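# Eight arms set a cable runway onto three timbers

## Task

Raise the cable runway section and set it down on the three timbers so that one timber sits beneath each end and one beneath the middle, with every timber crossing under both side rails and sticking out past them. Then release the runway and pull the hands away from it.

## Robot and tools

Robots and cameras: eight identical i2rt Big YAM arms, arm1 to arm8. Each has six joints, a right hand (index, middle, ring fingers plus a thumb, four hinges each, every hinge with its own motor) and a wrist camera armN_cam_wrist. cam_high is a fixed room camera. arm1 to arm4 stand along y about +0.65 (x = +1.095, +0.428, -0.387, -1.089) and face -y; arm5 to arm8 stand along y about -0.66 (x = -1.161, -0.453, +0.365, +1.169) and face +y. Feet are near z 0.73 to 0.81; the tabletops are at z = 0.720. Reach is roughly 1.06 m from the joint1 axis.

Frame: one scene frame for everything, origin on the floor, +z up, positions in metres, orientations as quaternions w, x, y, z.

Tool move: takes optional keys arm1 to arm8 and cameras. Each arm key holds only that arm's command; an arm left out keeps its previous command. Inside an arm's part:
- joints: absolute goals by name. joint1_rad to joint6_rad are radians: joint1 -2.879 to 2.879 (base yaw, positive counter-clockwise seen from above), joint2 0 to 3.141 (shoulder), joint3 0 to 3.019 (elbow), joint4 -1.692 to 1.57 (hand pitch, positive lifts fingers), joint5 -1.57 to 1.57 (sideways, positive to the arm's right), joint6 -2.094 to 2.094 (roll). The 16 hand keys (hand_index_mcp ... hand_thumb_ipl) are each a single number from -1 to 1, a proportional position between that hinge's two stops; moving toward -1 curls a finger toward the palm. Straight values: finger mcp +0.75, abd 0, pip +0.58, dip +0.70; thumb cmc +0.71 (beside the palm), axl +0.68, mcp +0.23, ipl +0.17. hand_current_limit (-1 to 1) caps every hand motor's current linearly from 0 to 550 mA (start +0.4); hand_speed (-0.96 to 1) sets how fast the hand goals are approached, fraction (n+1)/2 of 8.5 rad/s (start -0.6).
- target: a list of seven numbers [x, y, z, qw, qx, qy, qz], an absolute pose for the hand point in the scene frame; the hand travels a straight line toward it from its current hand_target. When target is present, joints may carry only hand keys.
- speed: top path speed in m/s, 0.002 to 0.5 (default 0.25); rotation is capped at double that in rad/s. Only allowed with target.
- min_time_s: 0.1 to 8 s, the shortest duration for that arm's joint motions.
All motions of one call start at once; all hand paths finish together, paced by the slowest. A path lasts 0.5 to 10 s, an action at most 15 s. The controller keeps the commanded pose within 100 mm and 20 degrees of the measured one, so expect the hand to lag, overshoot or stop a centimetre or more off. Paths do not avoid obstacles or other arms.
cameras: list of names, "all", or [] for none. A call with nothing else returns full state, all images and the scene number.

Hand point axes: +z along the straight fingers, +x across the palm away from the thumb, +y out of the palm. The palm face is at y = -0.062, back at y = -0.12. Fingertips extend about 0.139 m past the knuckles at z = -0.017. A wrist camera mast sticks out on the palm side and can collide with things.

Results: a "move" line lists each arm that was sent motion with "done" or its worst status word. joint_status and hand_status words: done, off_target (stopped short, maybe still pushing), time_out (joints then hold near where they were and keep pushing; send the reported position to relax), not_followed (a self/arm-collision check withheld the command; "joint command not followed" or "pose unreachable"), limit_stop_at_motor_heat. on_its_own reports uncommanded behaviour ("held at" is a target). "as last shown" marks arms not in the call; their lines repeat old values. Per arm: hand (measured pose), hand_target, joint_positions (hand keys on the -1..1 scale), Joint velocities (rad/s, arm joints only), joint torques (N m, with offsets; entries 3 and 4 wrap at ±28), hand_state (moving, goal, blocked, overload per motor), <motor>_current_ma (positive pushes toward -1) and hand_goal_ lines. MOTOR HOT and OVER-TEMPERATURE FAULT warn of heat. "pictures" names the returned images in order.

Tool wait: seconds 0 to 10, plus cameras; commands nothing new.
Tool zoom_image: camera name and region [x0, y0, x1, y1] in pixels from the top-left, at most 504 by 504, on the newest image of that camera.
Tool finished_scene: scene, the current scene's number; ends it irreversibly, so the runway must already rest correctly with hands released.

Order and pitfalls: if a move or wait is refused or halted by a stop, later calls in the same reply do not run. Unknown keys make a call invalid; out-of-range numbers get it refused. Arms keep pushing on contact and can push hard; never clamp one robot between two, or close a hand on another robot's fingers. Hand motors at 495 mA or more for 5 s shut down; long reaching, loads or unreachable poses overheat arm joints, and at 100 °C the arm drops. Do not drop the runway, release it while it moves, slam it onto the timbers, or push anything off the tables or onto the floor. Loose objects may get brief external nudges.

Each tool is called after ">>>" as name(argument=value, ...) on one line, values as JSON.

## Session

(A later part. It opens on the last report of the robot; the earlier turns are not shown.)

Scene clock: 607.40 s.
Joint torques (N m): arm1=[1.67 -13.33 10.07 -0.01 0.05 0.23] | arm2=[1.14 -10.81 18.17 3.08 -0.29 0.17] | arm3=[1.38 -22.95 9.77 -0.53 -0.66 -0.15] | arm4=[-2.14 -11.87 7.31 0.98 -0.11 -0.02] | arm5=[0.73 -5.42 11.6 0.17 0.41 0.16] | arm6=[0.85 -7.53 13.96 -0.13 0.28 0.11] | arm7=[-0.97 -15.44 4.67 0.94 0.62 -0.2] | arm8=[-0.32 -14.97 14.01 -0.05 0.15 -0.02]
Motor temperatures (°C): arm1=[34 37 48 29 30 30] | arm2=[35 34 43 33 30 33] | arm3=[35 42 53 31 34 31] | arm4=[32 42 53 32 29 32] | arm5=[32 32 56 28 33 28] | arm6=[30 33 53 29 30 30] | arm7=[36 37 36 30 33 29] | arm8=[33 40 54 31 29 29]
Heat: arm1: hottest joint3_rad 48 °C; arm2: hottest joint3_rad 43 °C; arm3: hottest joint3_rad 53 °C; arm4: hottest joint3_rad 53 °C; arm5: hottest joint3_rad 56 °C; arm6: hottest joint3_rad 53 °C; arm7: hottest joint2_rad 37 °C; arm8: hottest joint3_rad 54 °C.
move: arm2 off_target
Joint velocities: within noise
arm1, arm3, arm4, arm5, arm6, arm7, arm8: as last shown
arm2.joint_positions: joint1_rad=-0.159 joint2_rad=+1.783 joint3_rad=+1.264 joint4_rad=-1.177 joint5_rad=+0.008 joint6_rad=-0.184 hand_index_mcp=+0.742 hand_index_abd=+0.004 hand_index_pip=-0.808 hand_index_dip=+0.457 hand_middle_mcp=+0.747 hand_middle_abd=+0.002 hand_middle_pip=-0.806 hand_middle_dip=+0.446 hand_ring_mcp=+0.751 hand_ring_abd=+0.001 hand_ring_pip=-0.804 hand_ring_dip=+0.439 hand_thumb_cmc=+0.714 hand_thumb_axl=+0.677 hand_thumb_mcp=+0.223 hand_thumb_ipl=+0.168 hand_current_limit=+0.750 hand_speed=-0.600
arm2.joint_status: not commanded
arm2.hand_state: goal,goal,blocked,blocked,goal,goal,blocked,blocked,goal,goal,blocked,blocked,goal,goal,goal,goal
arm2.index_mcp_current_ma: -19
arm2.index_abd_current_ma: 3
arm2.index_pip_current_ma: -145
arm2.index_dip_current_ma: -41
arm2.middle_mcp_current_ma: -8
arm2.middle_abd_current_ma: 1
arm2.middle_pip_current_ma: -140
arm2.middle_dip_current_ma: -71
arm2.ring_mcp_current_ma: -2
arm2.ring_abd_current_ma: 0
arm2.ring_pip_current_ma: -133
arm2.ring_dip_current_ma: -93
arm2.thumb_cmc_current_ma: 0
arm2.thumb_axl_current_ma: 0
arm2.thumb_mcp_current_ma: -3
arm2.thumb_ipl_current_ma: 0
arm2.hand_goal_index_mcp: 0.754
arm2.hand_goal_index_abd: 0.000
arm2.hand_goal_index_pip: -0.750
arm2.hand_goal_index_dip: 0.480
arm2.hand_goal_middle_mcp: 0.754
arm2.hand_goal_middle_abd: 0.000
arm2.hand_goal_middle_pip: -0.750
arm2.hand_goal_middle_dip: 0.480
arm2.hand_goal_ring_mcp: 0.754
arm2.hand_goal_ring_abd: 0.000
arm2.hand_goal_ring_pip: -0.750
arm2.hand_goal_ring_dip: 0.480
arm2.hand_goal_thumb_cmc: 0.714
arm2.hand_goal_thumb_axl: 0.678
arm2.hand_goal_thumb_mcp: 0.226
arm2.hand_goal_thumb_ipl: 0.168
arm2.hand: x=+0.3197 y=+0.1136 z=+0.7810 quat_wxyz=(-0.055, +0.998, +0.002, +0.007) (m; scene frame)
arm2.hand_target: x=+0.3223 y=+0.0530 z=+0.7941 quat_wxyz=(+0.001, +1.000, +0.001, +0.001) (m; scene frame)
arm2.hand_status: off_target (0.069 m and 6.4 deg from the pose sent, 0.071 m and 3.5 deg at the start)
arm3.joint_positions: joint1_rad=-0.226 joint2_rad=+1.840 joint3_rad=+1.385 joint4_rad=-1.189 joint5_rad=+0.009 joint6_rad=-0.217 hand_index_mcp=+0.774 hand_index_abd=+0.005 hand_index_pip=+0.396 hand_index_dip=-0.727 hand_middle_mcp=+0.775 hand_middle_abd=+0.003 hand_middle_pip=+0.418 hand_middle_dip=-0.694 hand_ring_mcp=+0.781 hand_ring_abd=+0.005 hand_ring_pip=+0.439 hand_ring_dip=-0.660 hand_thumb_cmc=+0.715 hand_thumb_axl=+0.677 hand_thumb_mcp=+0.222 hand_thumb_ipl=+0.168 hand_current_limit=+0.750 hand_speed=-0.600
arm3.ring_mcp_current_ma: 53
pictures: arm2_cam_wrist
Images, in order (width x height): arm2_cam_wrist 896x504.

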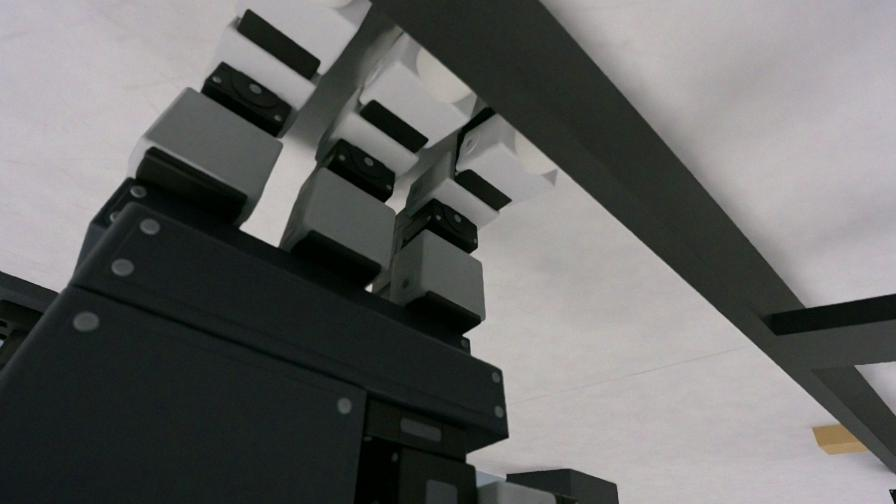

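>>> move(arm2={"target":[0.32,0.185,0.80,0,1,0,0],"speed":0.12})

>>> move(arm2={"target":[0.32,0.19,0.90,0,1,0,0],"speed":0.2})

>>> move(arm2={"target":[0.32,0.15,0.85,0,1,0,0],"speed":0.1,"joints":{"hand_index_mcp":0.804,"hand_middle_mcp":0.804,"hand_ring_mcp":0.804,"hand_index_pip":0.436,"hand_middle_pip":0.436,"hand_ring_pip":0.436,"hand_index_dip":-0.51,"hand_middle_dip":-0.51,"hand_ring_dip":-0.51}}, cameras=["arm2_cam_wrist"])

Scene clock: 610.47 s.
Joint torques (N m): arm1=[1.61 -13.45 10.11 -0.05 0.07 0.21] | arm2=[-1.38 -13.86 7.56 0.83 0.08 -0.12] | arm3=[1.26 -22.83 9.84 -0.5 -0.65 -0.16] | arm4=[-2.14 -11.81 7.34 0.99 -0.11 -0.02] | arm5=[1.44 -5.83 11.43 0.43 0.43 0.1] | arm6=[0.91 -7.59 13.97 -0.16 0.28 0.11] | arm7=[-1.2 -15.38 4.68 0.92 0.62 -0.19] | arm8=[-0.21 -15.62 13.83 -0.49 0.12 0.03]
Motor temperatures (°C): arm1=[34 37 48 29 30 30] | arm2=[35 35 44 33 30 33] | arm3=[35 43 52 31 34 31] | arm4=[32 41 52 32 29 32] | arm5=[32 32 56 28 33 28] | arm6=[30 33 53 29 30 30] | arm7=[36 37 36 30 33 29] | arm8=[33 40 54 31 29 29]
Heat: arm1: hottest joint3_rad 48 °C; arm2: hottest joint3_rad 44 °C; arm3: hottest joint3_rad 52 °C; arm4: hottest joint3_rad 52 °C; arm5: hottest joint3_rad 56 °C; arm6: hottest joint3_rad 53 °C; arm7: hottest joint2_rad 37 °C; arm8: hottest joint3_rad 54 °C.
move: arm2 done
Joint velocities: within noise
arm1, arm3, arm4, arm5, arm6, arm7, arm8: as last shown
arm2.joint_positions: joint1_rad=-0.186 joint2_rad=+1.564 joint3_rad=+0.991 joint4_rad=-1.037 joint5_rad=+0.003 joint6_rad=-0.205 hand_index_mcp=+0.753 hand_index_abd=+0.002 hand_index_pip=-0.750 hand_index_dip=+0.477 hand_middle_mcp=+0.753 hand_middle_abd=+0.002 hand_middle_pip=-0.750 hand_middle_dip=+0.478 hand_ring_mcp=+0.753 hand_ring_abd=+0.001 hand_ring_pip=-0.750 hand_ring_dip=+0.477 hand_thumb_cmc=+0.714 hand_thumb_axl=+0.677 hand_thumb_mcp=+0.223 hand_thumb_ipl=+0.168 hand_current_limit=+0.750 hand_speed=-0.600
arm2.joint_status: not commanded
arm2.hand_state: goal,goal,goal,goal,goal,goal,goal,goal,goal,goal,goal,goal,goal,goal,goal,goal
arm2.index_mcp_current_ma: -1
arm2.index_abd_current_ma: 1
arm2.index_pip_current_ma: 0
arm2.index_dip_current_ma: -2
arm2.middle_mcp_current_ma: -1
arm2.middle_abd_current_ma: 1
arm2.middle_pip_current_ma: 0
arm2.middle_dip_current_ma: -2
arm2.ring_mcp_current_ma: -1
arm2.ring_abd_current_ma: 0
arm2.ring_pip_current_ma: 0
arm2.ring_dip_current_ma: -2
arm2.thumb_cmc_current_ma: 0
arm2.thumb_axl_current_ma: 0
arm2.thumb_mcp_current_ma: -3
arm2.thumb_ipl_current_ma: 0
arm2.hand_goal_index_mcp: 0.754
arm2.hand_goal_index_abd: 0.000
arm2.hand_goal_index_pip: -0.750
arm2.hand_goal_index_dip: 0.480
arm2.hand_goal_middle_mcp: 0.754
arm2.hand_goal_middle_abd: 0.000
arm2.hand_goal_middle_pip: -0.750
arm2.hand_goal_middle_dip: 0.480
arm2.hand_goal_ring_mcp: 0.754
arm2.hand_goal_ring_abd: 0.000
arm2.hand_goal_ring_pip: -0.750
arm2.hand_goal_ring_dip: 0.480
arm2.hand_goal_thumb_cmc: 0.714
arm2.hand_goal_thumb_axl: 0.678
arm2.hand_goal_thumb_mcp: 0.226
arm2.hand_goal_thumb_ipl: 0.168
arm2.hand: x=+0.3222 y=+0.1845 z=+0.7911 quat_wxyz=(-0.013, +1.000, -0.002, +0.002) (m; scene frame)
arm2.hand_target: x=+0.3199 y=+0.1849 z=+0.7999 quat_wxyz=(+0.000, +1.000, +0.000, +0.000) (m; scene frame)
arm2.hand_status: done (0.009 m and 1.5 deg from the pose sent, 0.074 m and 6.4 deg at the start)
arm3.index_pip_current_ma: 37
arm3.ring_pip_current_ma: 141
arm3.ring_dip_current_ma: 178
pictures: none

Scene clock: 611.80 s.
Joint torques (N m): arm1=[1.85 -13.63 10.02 -0.05 0.05 0.2] | arm2=[-1.67 -12.16 14.63 0.03 0.02 -0.12] | arm3=[1.44 -23.12 9.8 -0.47 -0.65 -0.16] | arm4=[-2.08 -11.87 7.32 0.99 -0.11 -0.02] | arm5=[0.85 -5.54 11.55 0.02 0.48 0.13] | arm6=[0.85 -7.36 13.97 -0.12 0.28 0.11] | arm7=[-1.14 -15.44 4.68 0.91 0.62 -0.19] | arm8=[0.85 -15.68 14.01 -0.34 0.16 0.11]
Motor temperatures (°C): arm1=[34 37 48 29 30 30] | arm2=[35 35 44 33 30 33] | arm3=[35 43 52 31 34 31] | arm4=[32 41 52 32 29 32] | arm5=[32 32 56 28 33 28] | arm6=[30 33 53 29 30 30] | arm7=[36 37 36 30 33 29] | arm8=[33 40 54 31 29 29]
Heat: arm1: hottest joint3_rad 48 °C; arm2: hottest joint3_rad 44 °C; arm3: hottest joint3_rad 52 °C; arm4: hottest joint3_rad 52 °C; arm5: hottest joint3_rad 56 °C; arm6: hottest joint3_rad 53 °C; arm7: hottest joint2_rad 37 °C; arm8: hottest joint3_rad 54 °C.
move: arm2 off_target
Joint velocities: within noise
arm1.joint_positions: joint1_rad=+0.212 joint2_rad=+1.633 joint3_rad=+1.289 joint4_rad=-1.254 joint5_rad=+0.002 joint6_rad=+0.237 hand_index_mcp=+0.752 hand_index_abd=-0.003 hand_index_pip=+0.573 hand_index_dip=-0.577 hand_middle_mcp=+0.751 hand_middle_abd=-0.003 hand_middle_pip=+0.574 hand_middle_dip=-0.577 hand_ring_mcp=+0.752 hand_ring_abd=-0.003 hand_ring_pip=+0.574 hand_ring_dip=-0.577 hand_thumb_cmc=+0.714 hand_thumb_axl=+0.677 hand_thumb_mcp=+0.222 hand_thumb_ipl=+0.168 hand_current_limit=+0.400 hand_speed=-0.600
arm1.joint_status: not commanded
arm1.hand_state: goal,goal,goal,goal,goal,goal,goal,goal,goal,goal,goal,goal,goal,goal,goal,goal
arm1.index_mcp_current_ma: -5
arm1.index_abd_current_ma: -6
arm1.index_pip_current_ma: -5
arm1.index_dip_current_ma: 7
arm1.middle_mcp_current_ma: -5
arm1.middle_abd_current_ma: -5
arm1.middle_pip_current_ma: -5
arm1.middle_dip_current_ma: 7
arm1.ring_mcp_current_ma: -5
arm1.ring_abd_current_ma: -5
arm1.ring_pip_current_ma: -4
arm1.ring_dip_current_ma: 6
arm1.thumb_cmc_current_ma: -1
arm1.thumb_axl_current_ma: -1
arm1.thumb_mcp_current_ma: -12
arm1.thumb_ipl_current_ma: -1
arm1.hand_goal_index_mcp: 0.754
arm1.hand_goal_index_abd: 0.000
arm1.hand_goal_index_pip: 0.576
arm1.hand_goal_index_dip: -0.580
arm1.hand_goal_middle_mcp: 0.754
arm1.hand_goal_middle_abd: 0.000
arm1.hand_goal_middle_pip: 0.576
arm1.hand_goal_middle_dip: -0.580
arm1.hand_goal_ring_mcp: 0.754
arm1.hand_goal_ring_abd: 0.000
arm1.hand_goal_ring_pip: 0.576
arm1.hand_goal_ring_dip: -0.580
arm1.hand_goal_thumb_cmc: 0.714
arm1.hand_goal_thumb_axl: 0.678
arm1.hand_goal_thumb_mcp: 0.226
arm1.hand_goal_thumb_ipl: 0.168
arm1.hand: x=+1.1831 y=+0.1107 z=+0.9349 quat_wxyz=(-0.014, +1.000, +0.002, -0.003) (m; scene frame)
arm1.hand_target: x=+1.1898 y=+0.1005 z=+0.9500 quat_wxyz=(+0.000, +1.000, +0.000, +0.000) (m; scene frame)
arm1.hand_status: not commanded
arm2.joint_positions: joint1_rad=-0.187 joint2_rad=+1.424 joint3_rad=+1.072 joint4_rad=-1.296 joint5_rad=+0.003 joint6_rad=-0.208 hand_index_mcp=+0.753 hand_index_abd=+0.002 hand_index_pip=-0.750 hand_index_dip=+0.477 hand_middle_mcp=+0.753 hand_middle_abd=+0.002 hand_middle_pip=-0.750 hand_middle_dip=+0.478 hand_ring_mcp=+0.753 hand_ring_abd=+0.001 hand_ring_pip=-0.750 hand_ring_dip=+0.477 hand_thumb_cmc=+0.714 hand_thumb_axl=+0.677 hand_thumb_mcp=+0.223 hand_thumb_ipl=+0.168 hand_current_limit=+0.750 hand_speed=-0.600
arm2.joint_status: not commanded
arm2.hand_state: goal,goal,goal,goal,goal,goal,goal,goal,goal,goal,goal,goal,goal,goal,goal,goal
arm2.index_mcp_current_ma: -1
arm2.index_abd_current_ma: 1
arm2.index_pip_current_ma: 0
arm2.index_dip_current_ma: -2
arm2.middle_mcp_current_ma: -1
arm2.middle_abd_current_ma: 1
arm2.middle_pip_current_ma: 0
arm2.middle_dip_current_ma: -2
arm2.ring_mcp_current_ma: -1
arm2.ring_abd_current_ma: 0
arm2.ring_pip_current_ma: 0
arm2.ring_dip_current_ma: -2
arm2.thumb_cmc_current_ma: 0
arm2.thumb_axl_current_ma: 0
arm2.thumb_mcp_current_ma: -3
arm2.thumb_ipl_current_ma: 0
arm2.hand_goal_index_mcp: 0.754
arm2.hand_goal_index_abd: 0.000
arm2.hand_goal_index_pip: -0.750
arm2.hand_goal_index_dip: 0.480
arm2.hand_goal_middle_mcp: 0.754
arm2.hand_goal_middle_abd: 0.000
arm2.hand_goal_middle_pip: -0.750
arm2.hand_goal_middle_dip: 0.480
arm2.hand_goal_ring_mcp: 0.754
arm2.hand_goal_ring_abd: 0.000
arm2.hand_goal_ring_pip: -0.750
arm2.hand_goal_ring_dip: 0.480
arm2.hand_goal_thumb_cmc: 0.714
arm2.hand_goal_thumb_axl: 0.678
arm2.hand_goal_thumb_mcp: 0.226
arm2.hand_goal_thumb_ipl: 0.168
arm2.hand: x=+0.3271 y=+0.2105 z=+0.8692 quat_wxyz=(-0.031, +1.000, -0.001, +0.006) (m; scene frame)
arm2.hand_target: x=+0.3204 y=+0.1917 z=+0.9001 quat_wxyz=(+0.000, +1.000, +0.000, +0.000) (m; scene frame)
arm2.hand_status: off_target (0.038 m and 3.6 deg from the pose sent, 0.109 m and 1.5 deg at the start)
arm3.joint_positions: joint1_rad=-0.226 joint2_rad=+1.840 joint3_rad=+1.385 joint4_rad=-1.189 joint5_rad=+0.009 joint6_rad=-0.217 hand_index_mcp=+0.774 hand_index_abd=+0.005 hand_index_pip=+0.396 hand_index_dip=-0.727 hand_middle_mcp=+0.775 hand_middle_abd=+0.003 hand_middle_pip=+0.418 hand_middle_dip=-0.694 hand_ring_mcp=+0.781 hand_ring_abd=+0.005 hand_ring_pip=+0.439 hand_ring_dip=-0.660 hand_thumb_cmc=+0.715 hand_thumb_axl=+0.677 hand_thumb_mcp=+0.222 hand_thumb_ipl=+0.168 hand_current_limit=+0.750 hand_speed=-0.600
arm3.joint_status: not commanded
arm3.hand_state: blocked,goal,blocked,blocked,blocked,goal,blocked,blocked,blocked,goal,blocked,blocked,goal,goal,goal,goal
arm3.index_mcp_current_ma: 39
arm3.index_abd_current_ma: 1
arm3.index_pip_current_ma: 37
arm3.index_dip_current_ma: 18
arm3.middle_mcp_current_ma: 62
arm3.middle_abd_current_ma: 1
arm3.middle_pip_current_ma: 84
arm3.middle_dip_current_ma: 82
arm3.ring_mcp_current_ma: 53
arm3.ring_abd_current_ma: 1
arm3.ring_pip_current_ma: 141
arm3.ring_dip_current_ma: 178
arm3.thumb_cmc_current_ma: 0
arm3.thumb_axl_current_ma: 0
arm3.thumb_mcp_current_ma: -1
arm3.thumb_ipl_current_ma: 0
arm3.hand_goal_index_mcp: 0.740
arm3.hand_goal_index_abd: 0.000
arm3.hand_goal_index_pip: 0.360
arm3.hand_goal_index_dip: -0.750
arm3.hand_goal_middle_mcp: 0.730
arm3.hand_goal_middle_abd: 0.000
arm3.hand_goal_middle_pip: 0.360
arm3.hand_goal_middle_dip: -0.750
arm3.hand_goal_ring_mcp: 0.740
arm3.hand_goal_ring_abd: 0.000
arm3.hand_goal_ring_pip: 0.360
arm3.hand_goal_ring_dip: -0.750
arm3.hand_goal_thumb_cmc: 0.714
arm3.hand_goal_thumb_axl: 0.678
arm3.hand_goal_thumb_mcp: 0.226
arm3.hand_goal_thumb_ipl: 0.168
arm3.hand: x=-0.5376 y=+0.0758 z=+0.8357 quat_wxyz=(-0.035, +0.999, -0.012, +0.010) (m; scene frame)
arm3.hand_target: x=-0.5344 y=+0.0603 z=+0.8847 quat_wxyz=(+0.008, +1.000, +0.000, +0.009) (m; scene frame)
arm3.hand_status: not commanded
arm4.joint_positions: joint1_rad=-0.141 joint2_rad=+1.777 joint3_rad=+1.472 joint4_rad=-1.336 joint5_rad=-0.014 joint6_rad=-0.110 hand_index_mcp=+0.720 hand_index_abd=+0.003 hand_index_pip=+0.363 hand_index_dip=-0.746 hand_middle_mcp=+0.721 hand_middle_abd=+0.003 hand_middle_pip=+0.364 hand_middle_dip=-0.747 hand_ring_mcp=+0.721 hand_ring_abd=-0.001 hand_ring_pip=+0.364 hand_ring_dip=-0.747 hand_thumb_cmc=+0.715 hand_thumb_axl=+0.677 hand_thumb_mcp=+0.222 hand_thumb_ipl=+0.168 hand_current_limit=+0.750 hand_speed=-0.600
arm4.joint_status: not commanded
arm4.hand_state: goal,goal,goal,goal,goal,goal,goal,goal,goal,goal,goal,goal,goal,goal,goal,goal
arm4.index_mcp_current_ma: 0
arm4.index_abd_current_ma: 1
arm4.index_pip_current_ma: 2
arm4.index_dip_current_ma: 2
arm4.middle_mcp_current_ma: 1
arm4.middle_abd_current_ma: 1
arm4.middle_pip_current_ma: 2
arm4.middle_dip_current_ma: 2
arm4.ring_mcp_current_ma: 1
arm4.ring_abd_current_ma: 0
arm4.ring_pip_current_ma: 2
arm4.ring_dip_current_ma: 2
arm4.thumb_cmc_current_ma: 0
arm4.thumb_axl_current_ma: 0
arm4.thumb_mcp_current_ma: -3
arm4.thumb_ipl_current_ma: 0
arm4.hand_goal_index_mcp: 0.720
arm4.hand_goal_index_abd: 0.000
arm4.hand_goal_index_pip: 0.360
arm4.hand_goal_index_dip: -0.750
arm4.hand_goal_middle_mcp: 0.720
arm4.hand_goal_middle_abd: 0.000
arm4.hand_goal_middle_pip: 0.360
arm4.hand_goal_middle_dip: -0.750
arm4.hand_goal_ring_mcp: 0.720
arm4.hand_goal_ring_abd: 0.000
arm4.hand_goal_ring_pip: 0.360
arm4.hand_goal_ring_dip: -0.750
arm4.hand_goal_thumb_cmc: 0.714
arm4.hand_goal_thumb_axl: 0.678
arm4.hand_goal_thumb_mcp: 0.226
arm4.hand_goal_thumb_ipl: 0.168
arm4.hand: x=-1.1627 y=+0.0497 z=+0.8508 quat_wxyz=(-0.033, +0.999, +0.001, +0.005) (m; scene frame)
arm4.hand_target: x=-1.1646 y=+0.0457 z=+0.8412 quat_wxyz=(-0.037, +0.999, -0.001, +0.008) (m; scene frame)
arm4.hand_status: not commanded
arm5.joint_positions: joint1_rad=+0.930 joint2_rad=+1.079 joint3_rad=+0.828 joint4_rad=-1.358 joint5_rad=-0.008 joint6_rad=+0.891 hand_index_mcp=-0.688 hand_index_abd=+0.000 hand_index_pip=-0.296 hand_index_dip=+0.003 hand_middle_mcp=-0.694 hand_middle_abd=+0.001 hand_middle_pip=-0.302 hand_middle_dip=-0.003 hand_ring_mcp=-0.694 hand_ring_abd=-0.001 hand_ring_pip=-0.302 hand_ring_dip=+0.003 hand_thumb_cmc=+0.698 hand_thumb_axl=+0.676 hand_thumb_mcp=-0.599 hand_thumb_ipl=+0.168 hand_current_limit=+0.750 hand_speed=-0.600
arm5.joint_status: not commanded
arm5.hand_state: goal,goal,goal,goal,goal,goal,goal,goal,goal,goal,goal,goal,goal,goal,goal,goal
arm5.index_mcp_current_ma: 19
arm5.index_abd_current_ma: 0
arm5.index_pip_current_ma: 3
arm5.index_dip_current_ma: 2
arm5.middle_mcp_current_ma: 8
arm5.middle_abd_current_ma: 0
arm5.middle_pip_current_ma: -1
arm5.middle_dip_current_ma: -2
arm5.ring_mcp_current_ma: 7
arm5.ring_abd_current_ma: 0
arm5.ring_pip_current_ma: -2
arm5.ring_dip_current_ma: 2
arm5.thumb_cmc_current_ma: -2
arm5.thumb_axl_current_ma: -2
arm5.thumb_mcp_current_ma: 0
arm5.thumb_ipl_current_ma: 0
arm5.hand_goal_index_mcp: -0.700
arm5.hand_goal_index_abd: 0.000
arm5.hand_goal_index_pip: -0.300
arm5.hand_goal_index_dip: 0.000
arm5.hand_goal_middle_mcp: -0.700
arm5.hand_goal_middle_abd: 0.000
arm5.hand_goal_middle_pip: -0.300
arm5.hand_goal_middle_dip: 0.000
arm5.hand_goal_ring_mcp: -0.700
arm5.hand_goal_ring_abd: 0.000
arm5.hand_goal_ring_pip: -0.300
arm5.hand_goal_ring_dip: 0.000
arm5.hand_goal_thumb_cmc: 0.700
arm5.hand_goal_thumb_axl: 0.678
arm5.hand_goal_thumb_mcp: -0.600
arm5.hand_goal_thumb_ipl: 0.168
arm5.hand: x=-1.3442 y=-0.4084 z=+0.9375 quat_wxyz=(+0.017, +0.002, +1.000, -0.016) (m; scene frame)
arm5.hand_target: x=-1.3593 y=-0.4006 z=+0.9598 quat_wxyz=(+0.000, +0.000, +1.000, +0.000) (m; scene frame)
arm5.hand_status: not commanded
arm6.joint_positions: joint1_rad=+0.180 joint2_rad=+1.233 joint3_rad=+1.035 joint4_rad=-1.448 joint5_rad=-0.003 joint6_rad=+0.206 hand_index_mcp=+0.786 hand_index_abd=+0.002 hand_index_pip=+0.434 hand_index_dip=-0.512 hand_middle_mcp=+0.790 hand_middle_abd=+0.002 hand_middle_pip=+0.434 hand_middle_dip=-0.512 hand_ring_mcp=-0.742 hand_ring_abd=-0.003 hand_ring_pip=+0.966 hand_ring_dip=+0.503 hand_thumb_cmc=+0.713 hand_thumb_axl=+0.677 hand_thumb_mcp=+0.223 hand_thumb_ipl=+0.168 hand_current_limit=+0.750 hand_speed=-0.600
arm6.joint_status: not commanded
arm6.hand_state: goal,goal,goal,goal,goal,goal,goal,goal,goal,goal,overload,goal,goal,goal,goal,goal
arm6.index_mcp_current_ma: -7
arm6.index_abd_current_ma: 2
arm6.index_pip_current_ma: -3
arm6.index_dip_current_ma: -3
arm6.middle_mcp_current_ma: 0
arm6.middle_abd_current_ma: 2
arm6.middle_pip_current_ma: -3
arm6.middle_dip_current_ma: -3
arm6.ring_mcp_current_ma: 17
arm6.ring_abd_current_ma: -3
arm6.ring_pip_current_ma: 0
arm6.ring_dip_current_ma: 5
arm6.thumb_cmc_current_ma: -1
arm6.thumb_axl_current_ma: -1
arm6.thumb_mcp_current_ma: -7
arm6.thumb_ipl_current_ma: 0
arm6.hand_goal_index_mcp: 0.790
arm6.hand_goal_index_abd: 0.000
arm6.hand_goal_index_pip: 0.436
arm6.hand_goal_index_dip: -0.510
arm6.hand_goal_middle_mcp: 0.790
arm6.hand_goal_middle_abd: 0.000
arm6.hand_goal_middle_pip: 0.436
arm6.hand_goal_middle_dip: -0.510
arm6.hand_goal_ring_mcp: -0.750
arm6.hand_goal_ring_abd: 0.000
arm6.hand_goal_ring_pip: 0.576
arm6.hand_goal_ring_dip: 0.500
arm6.hand_goal_thumb_cmc: 0.714
arm6.hand_goal_thumb_axl: 0.678
arm6.hand_goal_thumb_mcp: 0.226
arm6.hand_goal_thumb_ipl: 0.168
arm6.hand: x=-0.4945 y=-0.2666 z=+0.9690 quat_wxyz=(+0.005, +0.000, +0.999, -0.032) (m; scene frame)
arm6.hand_target: x=-0.4997 y=-0.2515 z=+0.9998 quat_wxyz=(+0.000, +0.000, +1.000, +0.000) (m; scene frame)
arm6.hand_status: not commanded
arm7.joint_positions: joint1_rad=+1.726 joint2_rad=+1.771 joint3_rad=+0.961 joint4_rad=-0.772 joint5_rad=-0.020 joint6_rad=-1.469 hand_index_mcp=-0.682 hand_index_abd=+0.000 hand_index_pip=-0.296 hand_index_dip=-0.003 hand_middle_mcp=-0.680 hand_middle_abd=+0.000 hand_middle_pip=-0.297 hand_middle_dip=-0.003 hand_ring_mcp=-0.684 hand_ring_abd=+0.000 hand_ring_pip=-0.297 hand_ring_dip=-0.003 hand_thumb_cmc=+0.713 hand_thumb_axl=+0.677 hand_thumb_mcp=+0.223 hand_thumb_ipl=+0.168 hand_current_limit=+0.750 hand_speed=-0.600
arm7.joint_status: not commanded
arm7.hand_state: goal,goal,goal,goal,goal,goal,goal,goal,goal,goal,goal,goal,goal,goal,goal,goal
arm7.index_mcp_current_ma: 59
arm7.index_abd_current_ma: 0
arm7.index_pip_current_ma: 8
arm7.index_dip_current_ma: -6
arm7.middle_mcp_current_ma: 65
arm7.middle_abd_current_ma: 0
arm7.middle_pip_current_ma: 7
arm7.middle_dip_current_ma: -6
arm7.ring_mcp_current_ma: 49
arm7.ring_abd_current_ma: 1
arm7.ring_pip_current_ma: 7
arm7.ring_dip_current_ma: -5
arm7.thumb_cmc_current_ma: -2
arm7.thumb_axl_current_ma: -1
arm7.thumb_mcp_current_ma: -10
arm7.thumb_ipl_current_ma: -1
arm7.hand_goal_index_mcp: -0.700
arm7.hand_goal_index_abd: 0.000
arm7.hand_goal_index_pip: -0.300
arm7.hand_goal_index_dip: 0.000
arm7.hand_goal_middle_mcp: -0.700
arm7.hand_goal_middle_abd: 0.000
arm7.hand_goal_middle_pip: -0.300
arm7.hand_goal_middle_dip: 0.000
arm7.hand_goal_ring_mcp: -0.700
arm7.hand_goal_ring_abd: 0.000
arm7.hand_goal_ring_pip: -0.300
arm7.hand_goal_ring_dip: 0.000
arm7.hand_goal_thumb_cmc: 0.714
arm7.hand_goal_thumb_axl: 0.678
arm7.hand_goal_thumb_mcp: 0.226
arm7.hand_goal_thumb_ipl: 0.168
arm7.hand: x=-0.0768 y=-0.7870 z=+0.7638 quat_wxyz=(-0.010, -1.000, -0.009, -0.007) (m; scene frame)
arm7.hand_target: x=-0.0797 y=-0.7655 z=+0.7649 quat_wxyz=(+0.000, -1.000, +0.000, +0.000) (m; scene frame)
arm7.hand_status: not commanded
arm8.joint_positions: joint1_rad=-0.393 joint2_rad=+1.717 joint3_rad=+1.354 joint4_rad=-1.259 joint5_rad=+0.012 joint6_rad=-0.348 hand_index_mcp=+0.749 hand_index_abd=+0.003 hand_index_pip=+0.573 hand_index_dip=-0.582 hand_middle_mcp=+0.749 hand_middle_abd=+0.003 hand_middle_pip=+0.573 hand_middle_dip=-0.577 hand_ring_mcp=+0.752 hand_ring_abd=+0.002 hand_ring_pip=+0.574 hand_ring_dip=-0.577 hand_thumb_cmc=+0.715 hand_thumb_axl=+0.677 hand_thumb_mcp=+0.223 hand_thumb_ipl=+0.168 hand_current_limit=+0.400 hand_speed=-0.600
arm8.joint_status: not commanded
arm8.hand_state: goal,goal,goal,goal,goal,goal,goal,goal,goal,goal,goal,goal,goal,goal,goal,goal
arm8.index_mcp_current_ma: -4
arm8.index_abd_current_ma: 1
arm8.index_pip_current_ma: -2
arm8.index_dip_current_ma: -1
arm8.middle_mcp_current_ma: -4
arm8.middle_abd_current_ma: 2
arm8.middle_pip_current_ma: -2
arm8.middle_dip_current_ma: 2
arm8.ring_mcp_current_ma: -1
arm8.ring_abd_current_ma: 1
arm8.ring_pip_current_ma: -1
arm8.ring_dip_current_ma: 2
arm8.thumb_cmc_current_ma: 0
arm8.thumb_axl_current_ma: 0
arm8.thumb_mcp_current_ma: -2
arm8.thumb_ipl_current_ma: 0
arm8.hand_goal_index_mcp: 0.754
arm8.hand_goal_index_abd: 0.000
arm8.hand_goal_index_pip: 0.576
arm8.hand_goal_index_dip: -0.580
arm8.hand_goal_middle_mcp: 0.754
arm8.hand_goal_middle_abd: 0.000
arm8.hand_goal_middle_pip: 0.576
arm8.hand_goal_middle_dip: -0.580
arm8.hand_goal_ring_mcp: 0.754
arm8.hand_goal_ring_abd: 0.000
arm8.hand_goal_ring_pip: 0.576
arm8.hand_goal_ring_dip: -0.580
arm8.hand_goal_thumb_cmc: 0.714
arm8.hand_goal_thumb_axl: 0.678
arm8.hand_goal_thumb_mcp: 0.226
arm8.hand_goal_thumb_ipl: 0.168
arm8.hand: x=+1.3619 y=-0.1148 z=+0.9234 quat_wxyz=(-0.009, -0.001, +1.000, -0.022) (m; scene frame)
arm8.hand_target: x=+1.3721 y=-0.1012 z=+0.9501 quat_wxyz=(+0.000, +0.000, +1.000, +0.000) (m; scene frame)
arm8.hand_status: not commanded
pictures: none

Scene clock: 613.20 s.
Joint torques (N m): arm1=[1.85 -13.16 10.06 -0.09 0.04 0.21] | arm2=[-0.44 -11.58 14.35 0.64 -0.02 0.08] | arm3=[1.32 -22.89 9.8 -0.53 -0.66 -0.15] | arm4=[-2.14 -11.87 7.32 0.99 -0.11 -0.02] | arm5=[0.44 -5.25 11.64 0.24 0.45 0.11] | arm6=[0.79 -7.53 13.97 -0.12 0.28 0.11] | arm7=[-1.08 -15.56 4.67 0.94 0.61 -0.18] | arm8=[-0.38 -15.5 13.6 -0.49 0.16 -0.03]
Motor temperatures (°C): arm1=[34 37 48 29 30 30] | arm2=[35 35 44 33 30 33] | arm3=[35 43 52 31 34 31] | arm4=[32 41 52 32 29 32] | arm5=[32 32 57 28 33 28] | arm6=[30 33 53 29 30 30] | arm7=[36 37 36 30 33 29] | arm8=[33 40 54 31 29 29]
Heat: arm1: hottest joint3_rad 48 °C; arm2: hottest joint3_rad 44 °C; arm3: hottest joint3_rad 52 °C; arm4: hottest joint3_rad 52 °C; arm5: hottest joint3_rad 57 °C; arm6: hottest joint3_rad 53 °C; arm7: hottest joint2_rad 37 °C; arm8: hottest joint3_rad 54 °C.
move: arm2 off_target
Joint velocities: within noise
arm1, arm3, arm4, arm5, arm6, arm7, arm8: as last shown
arm2.joint_positions: joint1_rad=-0.183 joint2_rad=+1.543 joint3_rad=+1.087 joint4_rad=-1.187 joint5_rad=+0.003 joint6_rad=-0.208 hand_index_mcp=+0.801 hand_index_abd=+0.002 hand_index_pip=+0.433 hand_index_dip=-0.506 hand_middle_mcp=+0.801 hand_middle_abd=+0.002 hand_middle_pip=+0.433 hand_middle_dip=-0.506 hand_ring_mcp=+0.801 hand_ring_abd=+0.001 hand_ring_pip=+0.434 hand_ring_dip=-0.506 hand_thumb_cmc=+0.714 hand_thumb_axl=+0.677 hand_thumb_mcp=+0.223 hand_thumb_ipl=+0.168 hand_current_limit=+0.750 hand_speed=-0.600
arm2.joint_status: all done
arm2.hand_state: goal,goal,goal,goal,goal,goal,goal,goal,goal,goal,goal,goal,goal,goal,goal,goal
arm2.index_mcp_current_ma: -2
arm2.index_abd_current_ma: 1
arm2.index_pip_current_ma: -2
arm2.index_dip_current_ma: 4
arm2.middle_mcp_current_ma: -2
arm2.middle_abd_current_ma: 1
arm2.middle_pip_current_ma: -2
arm2.middle_dip_current_ma: 3
arm2.ring_mcp_current_ma: -2
arm2.ring_abd_current_ma: 0
arm2.ring_pip_current_ma: -2
arm2.ring_dip_current_ma: 3
arm2.thumb_cmc_current_ma: 0
arm2.thumb_axl_current_ma: 0
arm2.thumb_mcp_current_ma: -3
arm2.thumb_ipl_current_ma: 0
arm2.hand_goal_index_mcp: 0.804
arm2.hand_goal_index_abd: 0.000
arm2.hand_goal_index_pip: 0.436
arm2.hand_goal_index_dip: -0.510
arm2.hand_goal_middle_mcp: 0.804
arm2.hand_goal_middle_abd: 0.000
arm2.hand_goal_middle_pip: 0.436
arm2.hand_goal_middle_dip: -0.510
arm2.hand_goal_ring_mcp: 0.804
arm2.hand_goal_ring_abd: 0.000
arm2.hand_goal_ring_pip: 0.436
arm2.hand_goal_ring_dip: -0.510
arm2.hand_goal_thumb_cmc: 0.714
arm2.hand_goal_thumb_axl: 0.678
arm2.hand_goal_thumb_mcp: 0.226
arm2.hand_goal_thumb_ipl: 0.168
arm2.hand: x=+0.3226 y=+0.1792 z=+0.8288 quat_wxyz=(-0.029, +1.000, +0.001, +0.005) (m; scene frame)
arm2.hand_target: x=+0.3206 y=+0.1518 z=+0.8509 quat_wxyz=(+0.000, +1.000, +0.000, +0.000) (m; scene frame)
arm2.hand_status: off_target (0.036 m and 3.4 deg from the pose sent, 0.064 m and 3.6 deg at the start)
pictures: arm2_cam_wrist
Images, in order (width x height): arm2_cam_wrist 896x504.

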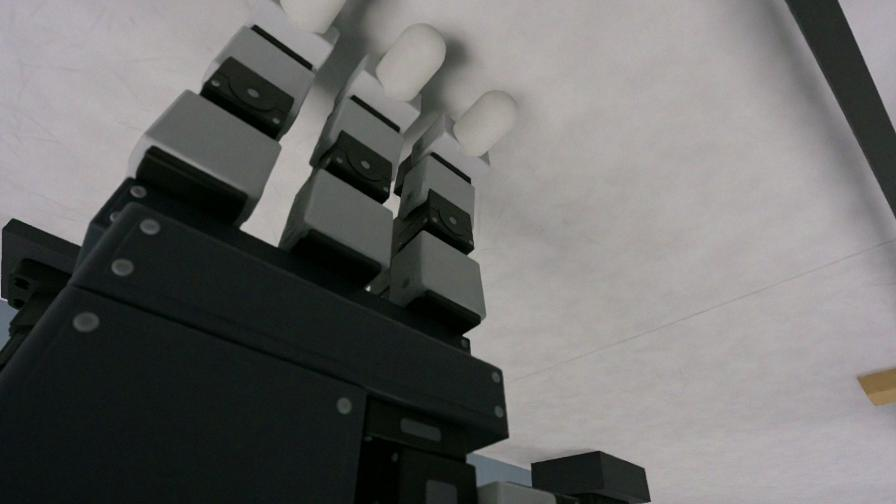

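>>> move(arm2={"target":[0.32,0.140,0.822,0,1,0,0],"speed":0.06}, cameras=["arm2_cam_wrist"])

>>> move(arm2={"target":[0.32,0.110,0.824,0,1,0,0],"speed":0.06}, cameras=["arm2_cam_wrist"])

Scene clock: 614.73 s.
Joint torques (N m): arm1=[1.9 -13.16 10 -0.09 0.08 0.24] | arm2=[0.09 -11.52 12.96 1.02 -0.01 0.03] | arm3=[1.26 -22.89 9.84 -0.49 -0.66 -0.15] | arm4=[-2.14 -11.87 7.31 0.99 -0.11 -0.02] | arm5=[-0.09 -5.3 11.22 0.21 0.48 0.13] | arm6=[0.79 -7.53 13.97 -0.14 0.3 0.11] | arm7=[-1.14 -15.44 4.66 0.94 0.61 -0.19] | arm8=[0.85 -14.56 14.15 -0.09 0.18 0.02]
Motor temperatures (°C): arm1=[34 37 48 29 30 30] | arm2=[35 35 44 33 30 33] | arm3=[35 43 52 31 34 31] | arm4=[32 41 52 32 29 32] | arm5=[32 32 57 28 33 28] | arm6=[30 33 53 29 30 30] | arm7=[36 37 36 30 33 29] | arm8=[33 40 54 31 29 29]
Heat: arm1: hottest joint3_rad 48 °C; arm2: hottest joint3_rad 44 °C; arm3: hottest joint3_rad 52 °C; arm4: hottest joint3_rad 52 °C; arm5: hottest joint3_rad 57 °C; arm6: hottest joint3_rad 53 °C; arm7: hottest joint2_rad 37 °C; arm8: hottest joint3_rad 54 °C.
move: arm2 off_target
Joint velocities: within noise
arm1, arm3, arm4, arm5, arm6, arm7, arm8: as last shown
arm2.joint_positions: joint1_rad=-0.179 joint2_rad=+1.596 joint3_rad=+1.087 joint4_rad=-1.124 joint5_rad=+0.003 joint6_rad=-0.202 hand_index_mcp=+0.802 hand_index_abd=+0.001 hand_index_pip=+0.431 hand_index_dip=-0.515 hand_middle_mcp=+0.802 hand_middle_abd=+0.001 hand_middle_pip=+0.433 hand_middle_dip=-0.512 hand_ring_mcp=+0.802 hand_ring_abd=+0.001 hand_ring_pip=+0.434 hand_ring_dip=-0.508 hand_thumb_cmc=+0.714 hand_thumb_axl=+0.677 hand_thumb_mcp=+0.223 hand_thumb_ipl=+0.168 hand_current_limit=+0.750 hand_speed=-0.600
arm2.joint_status: not commanded
arm2.hand_state: goal,goal,goal,goal,goal,goal,goal,goal,goal,goal,goal,goal,goal,goal,goal,goal
arm2.index_mcp_current_ma: -1
arm2.index_abd_current_ma: 0
arm2.index_pip_current_ma: -5
arm2.index_dip_current_ma: -5
arm2.middle_mcp_current_ma: -2
arm2.middle_abd_current_ma: 1
arm2.middle_pip_current_ma: -3
arm2.middle_dip_current_ma: -1
arm2.ring_mcp_current_ma: -1
arm2.ring_abd_current_ma: 0
arm2.ring_pip_current_ma: -2
arm2.ring_dip_current_ma: 1
arm2.thumb_cmc_current_ma: 0
arm2.thumb_axl_current_ma: 0
arm2.thumb_mcp_current_ma: -3
arm2.thumb_ipl_current_ma: 0
arm2.hand_goal_index_mcp: 0.804
arm2.hand_goal_index_abd: 0.000
arm2.hand_goal_index_pip: 0.436
arm2.hand_goal_index_dip: -0.510
arm2.hand_goal_middle_mcp: 0.804
arm2.hand_goal_middle_abd: 0.000
arm2.hand_goal_middle_pip: 0.436
arm2.hand_goal_middle_dip: -0.510
arm2.hand_goal_ring_mcp: 0.804
arm2.hand_goal_ring_abd: 0.000
arm2.hand_goal_ring_pip: 0.436
arm2.hand_goal_ring_dip: -0.510
arm2.hand_goal_thumb_cmc: 0.714
arm2.hand_goal_thumb_axl: 0.678
arm2.hand_goal_thumb_mcp: 0.226
arm2.hand_goal_thumb_ipl: 0.168
arm2.hand: x=+0.3215 y=+0.1657 z=+0.8083 quat_wxyz=(-0.024, +1.000, +0.000, +0.004) (m; scene frame)
arm2.hand_target: x=+0.3204 y=+0.1413 z=+0.8226 quat_wxyz=(+0.000, +1.000, +0.000, +0.000) (m; scene frame)
arm2.hand_status: off_target (0.029 m and 2.8 deg from the pose sent, 0.040 m and 3.4 deg at the start)
pictures: arm2_cam_wrist
Images, in order (width x height): arm2_cam_wrist 896x504.

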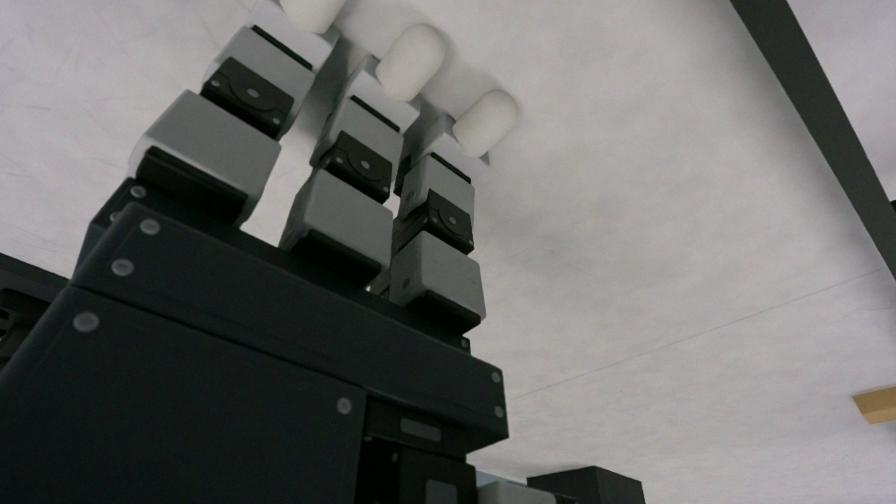

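Scene clock: 616.23 s.
Joint torques (N m): arm1=[1.85 -13.16 10 -0.05 0.06 0.21] | arm2=[0.44 -10.46 15.5 1.84 -0.05 -0.04] | arm3=[1.49 -23 9.83 -0.51 -0.66 -0.16] | arm4=[-2.2 -11.81 7.32 0.98 -0.11 -0.02] | arm5=[0.85 -5.66 11.44 0.53 0.43 0.16] | arm6=[0.79 -7.53 13.98 -0.12 0.29 0.11] | arm7=[-1.03 -15.33 4.67 0.91 0.61 -0.18] | arm8=[0.73 -15.27 13.86 -0.13 0.16 0.04]
Motor temperatures (°C): arm1=[34 37 48 29 30 30] | arm2=[35 35 44 33 30 33] | arm3=[35 43 52 31 34 31] | arm4=[32 41 51 32 29 32] | arm5=[32 32 57 28 33 28] | arm6=[30 33 53 29 30 30] | arm7=[36 37 36 30 33 29] | arm8=[33 40 54 31 29 29]
Heat: arm1: hottest joint3_rad 48 °C; arm2: hottest joint3_rad 44 °C; arm3: hottest joint3_rad 52 °C; arm4: hottest joint3_rad 51 °C; arm5: hottest joint3_rad 57 °C; arm6: hottest joint3_rad 53 °C; arm7: hottest joint2_rad 37 °C; arm8: hottest joint3_rad 54 °C.
move: arm2 off_target
Joint velocities: within noise
arm1, arm3, arm4, arm5, arm6, arm7, arm8: as last shown
arm2.joint_positions: joint1_rad=-0.171 joint2_rad=+1.636 joint3_rad=+1.143 joint4_rad=-1.171 joint5_rad=+0.004 joint6_rad=-0.179 hand_index_mcp=+0.840 hand_index_abd=-0.001 hand_index_pip=+0.442 hand_index_dip=-0.521 hand_middle_mcp=+0.845 hand_middle_abd=+0.000 hand_middle_pip=+0.442 hand_middle_dip=-0.520 hand_ring_mcp=+0.804 hand_ring_abd=+0.001 hand_ring_pip=+0.439 hand_ring_dip=-0.513 hand_thumb_cmc=+0.714 hand_thumb_axl=+0.677 hand_thumb_mcp=+0.223 hand_thumb_ipl=+0.168 hand_current_limit=+0.750 hand_speed=-0.600
arm2.joint_status: not commanded
arm2.hand_state: blocked,goal,goal,goal,blocked,goal,goal,goal,goal,goal,goal,goal,goal,goal,goal,goal
arm2.index_mcp_current_ma: 83
arm2.index_abd_current_ma: 0
arm2.index_pip_current_ma: 6
arm2.index_dip_current_ma: -15
arm2.middle_mcp_current_ma: 98
arm2.middle_abd_current_ma: 0
arm2.middle_pip_current_ma: 7
arm2.middle_dip_current_ma: -13
arm2.ring_mcp_current_ma: 0
arm2.ring_abd_current_ma: 0
arm2.ring_pip_current_ma: 2
arm2.ring_dip_current_ma: -2
arm2.thumb_cmc_current_ma: 0
arm2.thumb_axl_current_ma: 0
arm2.thumb_mcp_current_ma: -3
arm2.thumb_ipl_current_ma: 0
arm2.hand_goal_index_mcp: 0.804
arm2.hand_goal_index_abd: 0.000
arm2.hand_goal_index_pip: 0.436
arm2.hand_goal_index_dip: -0.510
arm2.hand_goal_middle_mcp: 0.804
arm2.hand_goal_middle_abd: 0.000
arm2.hand_goal_middle_pip: 0.436
arm2.hand_goal_middle_dip: -0.510
arm2.hand_goal_ring_mcp: 0.804
arm2.hand_goal_ring_abd: 0.000
arm2.hand_goal_ring_pip: 0.436
arm2.hand_goal_ring_dip: -0.510
arm2.hand_goal_thumb_cmc: 0.714
arm2.hand_goal_thumb_axl: 0.678
arm2.hand_goal_thumb_mcp: 0.226
arm2.hand_goal_thumb_ipl: 0.168
arm2.hand: x=+0.3216 y=+0.1555 z=+0.8083 quat_wxyz=(-0.040, +0.999, -0.007, +0.006) (m; scene frame)
arm2.hand_target: x=+0.3211 y=+0.1137 z=+0.8259 quat_wxyz=(+0.000, +1.000, +0.000, +0.000) (m; scene frame)
arm2.hand_status: off_target (0.048 m and 4.7 deg from the pose sent, 0.058 m and 2.8 deg at the start)
pictures: arm2_cam_wrist
Images, in order (width x height): arm2_cam_wrist 896x504.

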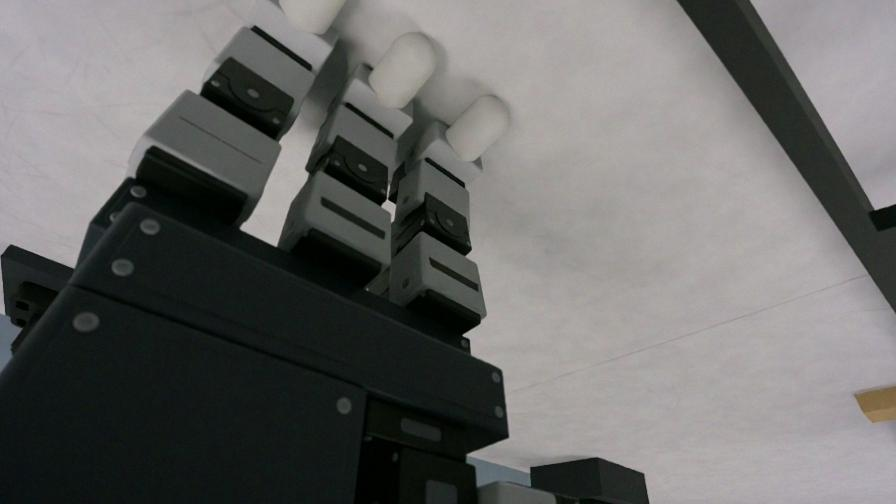

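>>> move(arm2={"target":[0.32,0.130,0.842,0,1,0,0],"speed":0.06})

>>> move(arm2={"target":[0.32,0.100,0.834,0,1,0,0],"speed":0.06}, cameras=["arm2_cam_wrist"])

Scene clock: 617.83 s.
Joint torques (N m): arm1=[1.49 -13.57 10.04 -0.09 0.06 0.2] | arm2=[-0.03 -15.5 13.09 0.51 0.05 -0.13] | arm3=[1.44 -22.95 9.83 -0.49 -0.65 -0.16] | arm4=[-2.08 -11.87 7.31 0.98 -0.11 -0.02] | arm5=[0.44 -6.01 11.6 0.28 0.46 0.09] | arm6=[0.85 -7.59 13.96 -0.13 0.28 0.11] | arm7=[-1.08 -15.44 4.67 0.94 0.62 -0.19] | arm8=[0.85 -14.68 14.08 -0.39 0.16 0.05]
Motor temperatures (°C): arm1=[34 37 48 29 30 30] | arm2=[35 35 44 33 30 33] | arm3=[35 43 52 31 34 31] | arm4=[32 41 51 32 29 32] | arm5=[32 32 57 28 33 28] | arm6=[30 33 53 29 30 30] | arm7=[36 37 36 30 33 29] | arm8=[33 40 55 31 29 29]
Heat: arm1: hottest joint3_rad 48 °C; arm2: hottest joint3_rad 44 °C; arm3: hottest joint3_rad 52 °C; arm4: hottest joint3_rad 51 °C; arm5: hottest joint3_rad 57 °C; arm6: hottest joint3_rad 53 °C; arm7: hottest joint2_rad 37 °C; arm8: hottest joint3_rad 55 °C.
move: arm2 off_target
Joint velocities: arm1=[within noise] | arm2=[0.005 -0.015 -0.002 -0.012 0.007 -0.154] | arm3=[within noise] | arm4=[within noise] | arm5=[within noise] | arm6=[within noise] | arm7=[within noise] | arm8=[within noise]
arm1, arm3, arm4, arm5, arm6, arm7, arm8: as last shown
arm2.joint_positions: joint1_rad=-0.171 joint2_rad=+1.635 joint3_rad=+1.143 joint4_rad=-1.173 joint5_rad=+0.003 joint6_rad=-0.180 hand_index_mcp=+0.804 hand_index_abd=-0.001 hand_index_pip=+0.439 hand_index_dip=-0.513 hand_middle_mcp=+0.804 hand_middle_abd=+0.000 hand_middle_pip=+0.439 hand_middle_dip=-0.512 hand_ring_mcp=+0.804 hand_ring_abd=+0.001 hand_ring_pip=+0.439 hand_ring_dip=-0.513 hand_thumb_cmc=+0.714 hand_thumb_axl=+0.677 hand_thumb_mcp=+0.223 hand_thumb_ipl=+0.168 hand_current_limit=+0.750 hand_speed=-0.600
arm2.joint_status: not commanded
arm2.hand_state: goal,goal,goal,goal,goal,goal,goal,goal,goal,goal,goal,goal,goal,goal,goal,goal
arm2.index_mcp_current_ma: 0
arm2.index_abd_current_ma: 0
arm2.index_pip_current_ma: 2
arm2.index_dip_current_ma: -2
arm2.middle_mcp_current_ma: 0
arm2.middle_abd_current_ma: 0
arm2.middle_pip_current_ma: 2
arm2.middle_dip_current_ma: -2
arm2.ring_mcp_current_ma: 0
arm2.ring_abd_current_ma: 0
arm2.ring_pip_current_ma: 2
arm2.ring_dip_current_ma: -2
arm2.thumb_cmc_current_ma: 0
arm2.thumb_axl_current_ma: 0
arm2.thumb_mcp_current_ma: -3
arm2.thumb_ipl_current_ma: 0
arm2.hand_goal_index_mcp: 0.804
arm2.hand_goal_index_abd: 0.000
arm2.hand_goal_index_pip: 0.436
arm2.hand_goal_index_dip: -0.510
arm2.hand_goal_middle_mcp: 0.804
arm2.hand_goal_middle_abd: 0.000
arm2.hand_goal_middle_pip: 0.436
arm2.hand_goal_middle_dip: -0.510
arm2.hand_goal_ring_mcp: 0.804
arm2.hand_goal_ring_abd: 0.000
arm2.hand_goal_ring_pip: 0.436
arm2.hand_goal_ring_dip: -0.510
arm2.hand_goal_thumb_cmc: 0.714
arm2.hand_goal_thumb_axl: 0.678
arm2.hand_goal_thumb_mcp: 0.226
arm2.hand_goal_thumb_ipl: 0.168
arm2.hand: x=+0.3220 y=+0.1559 z=+0.8086 quat_wxyz=(-0.040, +0.999, -0.006, +0.007) (m; scene frame)
arm2.hand_target: x=+0.3205 y=+0.1319 z=+0.8425 quat_wxyz=(+0.000, +1.000, +0.000, +0.000) (m; scene frame)
arm2.hand_status: off_target (0.042 m and 4.7 deg from the pose sent, 0.042 m and 4.7 deg at the start)
pictures: none

Scene clock: 619.07 s.
Joint torques (N m): arm1=[1.73 -13.57 10.07 -0.09 0.07 0.22] | arm2=[-0.26 -13.51 14.52 0.73 -0.03 -0.02] | arm3=[1.44 -22.89 9.78 -0.5 -0.66 -0.16] | arm4=[-2.14 -11.87 7.32 1.01 -0.11 -0.02] | arm5=[1.26 -5.25 11.48 0.38 0.47 0.2] | arm6=[0.85 -7.47 13.97 -0.1 0.29 0.11] | arm7=[-1.14 -15.44 4.68 0.94 0.62 -0.19] | arm8=[0.38 -15.62 13.67 -0.28 0.17 0.09]
Motor temperatures (°C): arm1=[34 37 48 29 30 30] | arm2=[35 35 44 33 30 33] | arm3=[35 43 51 31 34 31] | arm4=[32 41 51 32 29 32] | arm5=[32 32 57 28 33 28] | arm6=[30 33 53 29 30 30] | arm7=[36 37 36 30 33 29] | arm8=[33 40 55 31 29 29]
Heat: arm1: hottest joint3_rad 48 °C; arm2: hottest joint3_rad 44 °C; arm3: hottest joint3_rad 51 °C; arm4: hottest joint3_rad 51 °C; arm5: hottest joint3_rad 57 °C; arm6: hottest joint3_rad 53 °C; arm7: hottest joint2_rad 37 °C; arm8: hottest joint3_rad 55 °C.
move: arm2 off_target
Joint velocities: within noise
arm1, arm3, arm4, arm5, arm6, arm7, arm8: as last shown
arm2.joint_positions: joint1_rad=-0.163 joint2_rad=+1.680 joint3_rad=+1.209 joint4_rad=-1.170 joint5_rad=+0.003 joint6_rad=-0.180 hand_index_mcp=+0.804 hand_index_abd=-0.001 hand_index_pip=+0.439 hand_index_dip=-0.513 hand_middle_mcp=+0.804 hand_middle_abd=+0.000 hand_middle_pip=+0.439 hand_middle_dip=-0.512 hand_ring_mcp=+0.804 hand_ring_abd=+0.001 hand_ring_pip=+0.439 hand_ring_dip=-0.513 hand_thumb_cmc=+0.714 hand_thumb_axl=+0.677 hand_thumb_mcp=+0.223 hand_thumb_ipl=+0.168 hand_current_limit=+0.750 hand_speed=-0.600
arm2.joint_status: not commanded
arm2.hand_state: goal,goal,goal,goal,goal,goal,goal,goal,goal,goal,goal,goal,goal,goal,goal,goal
arm2.index_mcp_current_ma: 0
arm2.index_abd_current_ma: 0
arm2.index_pip_current_ma: 2
arm2.index_dip_current_ma: -2
arm2.middle_mcp_current_ma: 0
arm2.middle_abd_current_ma: 0
arm2.middle_pip_current_ma: 2
arm2.middle_dip_current_ma: -2
arm2.ring_mcp_current_ma: 0
arm2.ring_abd_current_ma: 0
arm2.ring_pip_current_ma: 2
arm2.ring_dip_current_ma: -2
arm2.thumb_cmc_current_ma: 0
arm2.thumb_axl_current_ma: 0
arm2.thumb_mcp_current_ma: -3
arm2.thumb_ipl_current_ma: 0
arm2.hand_goal_index_mcp: 0.804
arm2.hand_goal_index_abd: 0.000
arm2.hand_goal_index_pip: 0.436
arm2.hand_goal_index_dip: -0.510
arm2.hand_goal_middle_mcp: 0.804
arm2.hand_goal_middle_abd: 0.000
arm2.hand_goal_middle_pip: 0.436
arm2.hand_goal_middle_dip: -0.510
arm2.hand_goal_ring_mcp: 0.804
arm2.hand_goal_ring_abd: 0.000
arm2.hand_goal_ring_pip: 0.436
arm2.hand_goal_ring_dip: -0.510
arm2.hand_goal_thumb_cmc: 0.714
arm2.hand_goal_thumb_axl: 0.678
arm2.hand_goal_thumb_mcp: 0.226
arm2.hand_goal_thumb_ipl: 0.168
arm2.hand: x=+0.3211 y=+0.1291 z=+0.8131 quat_wxyz=(-0.028, +1.000, -0.002, +0.004) (m; scene frame)
arm2.hand_target: x=+0.3205 y=+0.1018 z=+0.8346 quat_wxyz=(+0.000, +1.000, +0.000, +0.000) (m; scene frame)
arm2.hand_status: off_target (0.036 m and 3.3 deg from the pose sent, 0.061 m and 4.7 deg at the start)
pictures: arm2_cam_wrist
Images, in order (width x height): arm2_cam_wrist 896x504.

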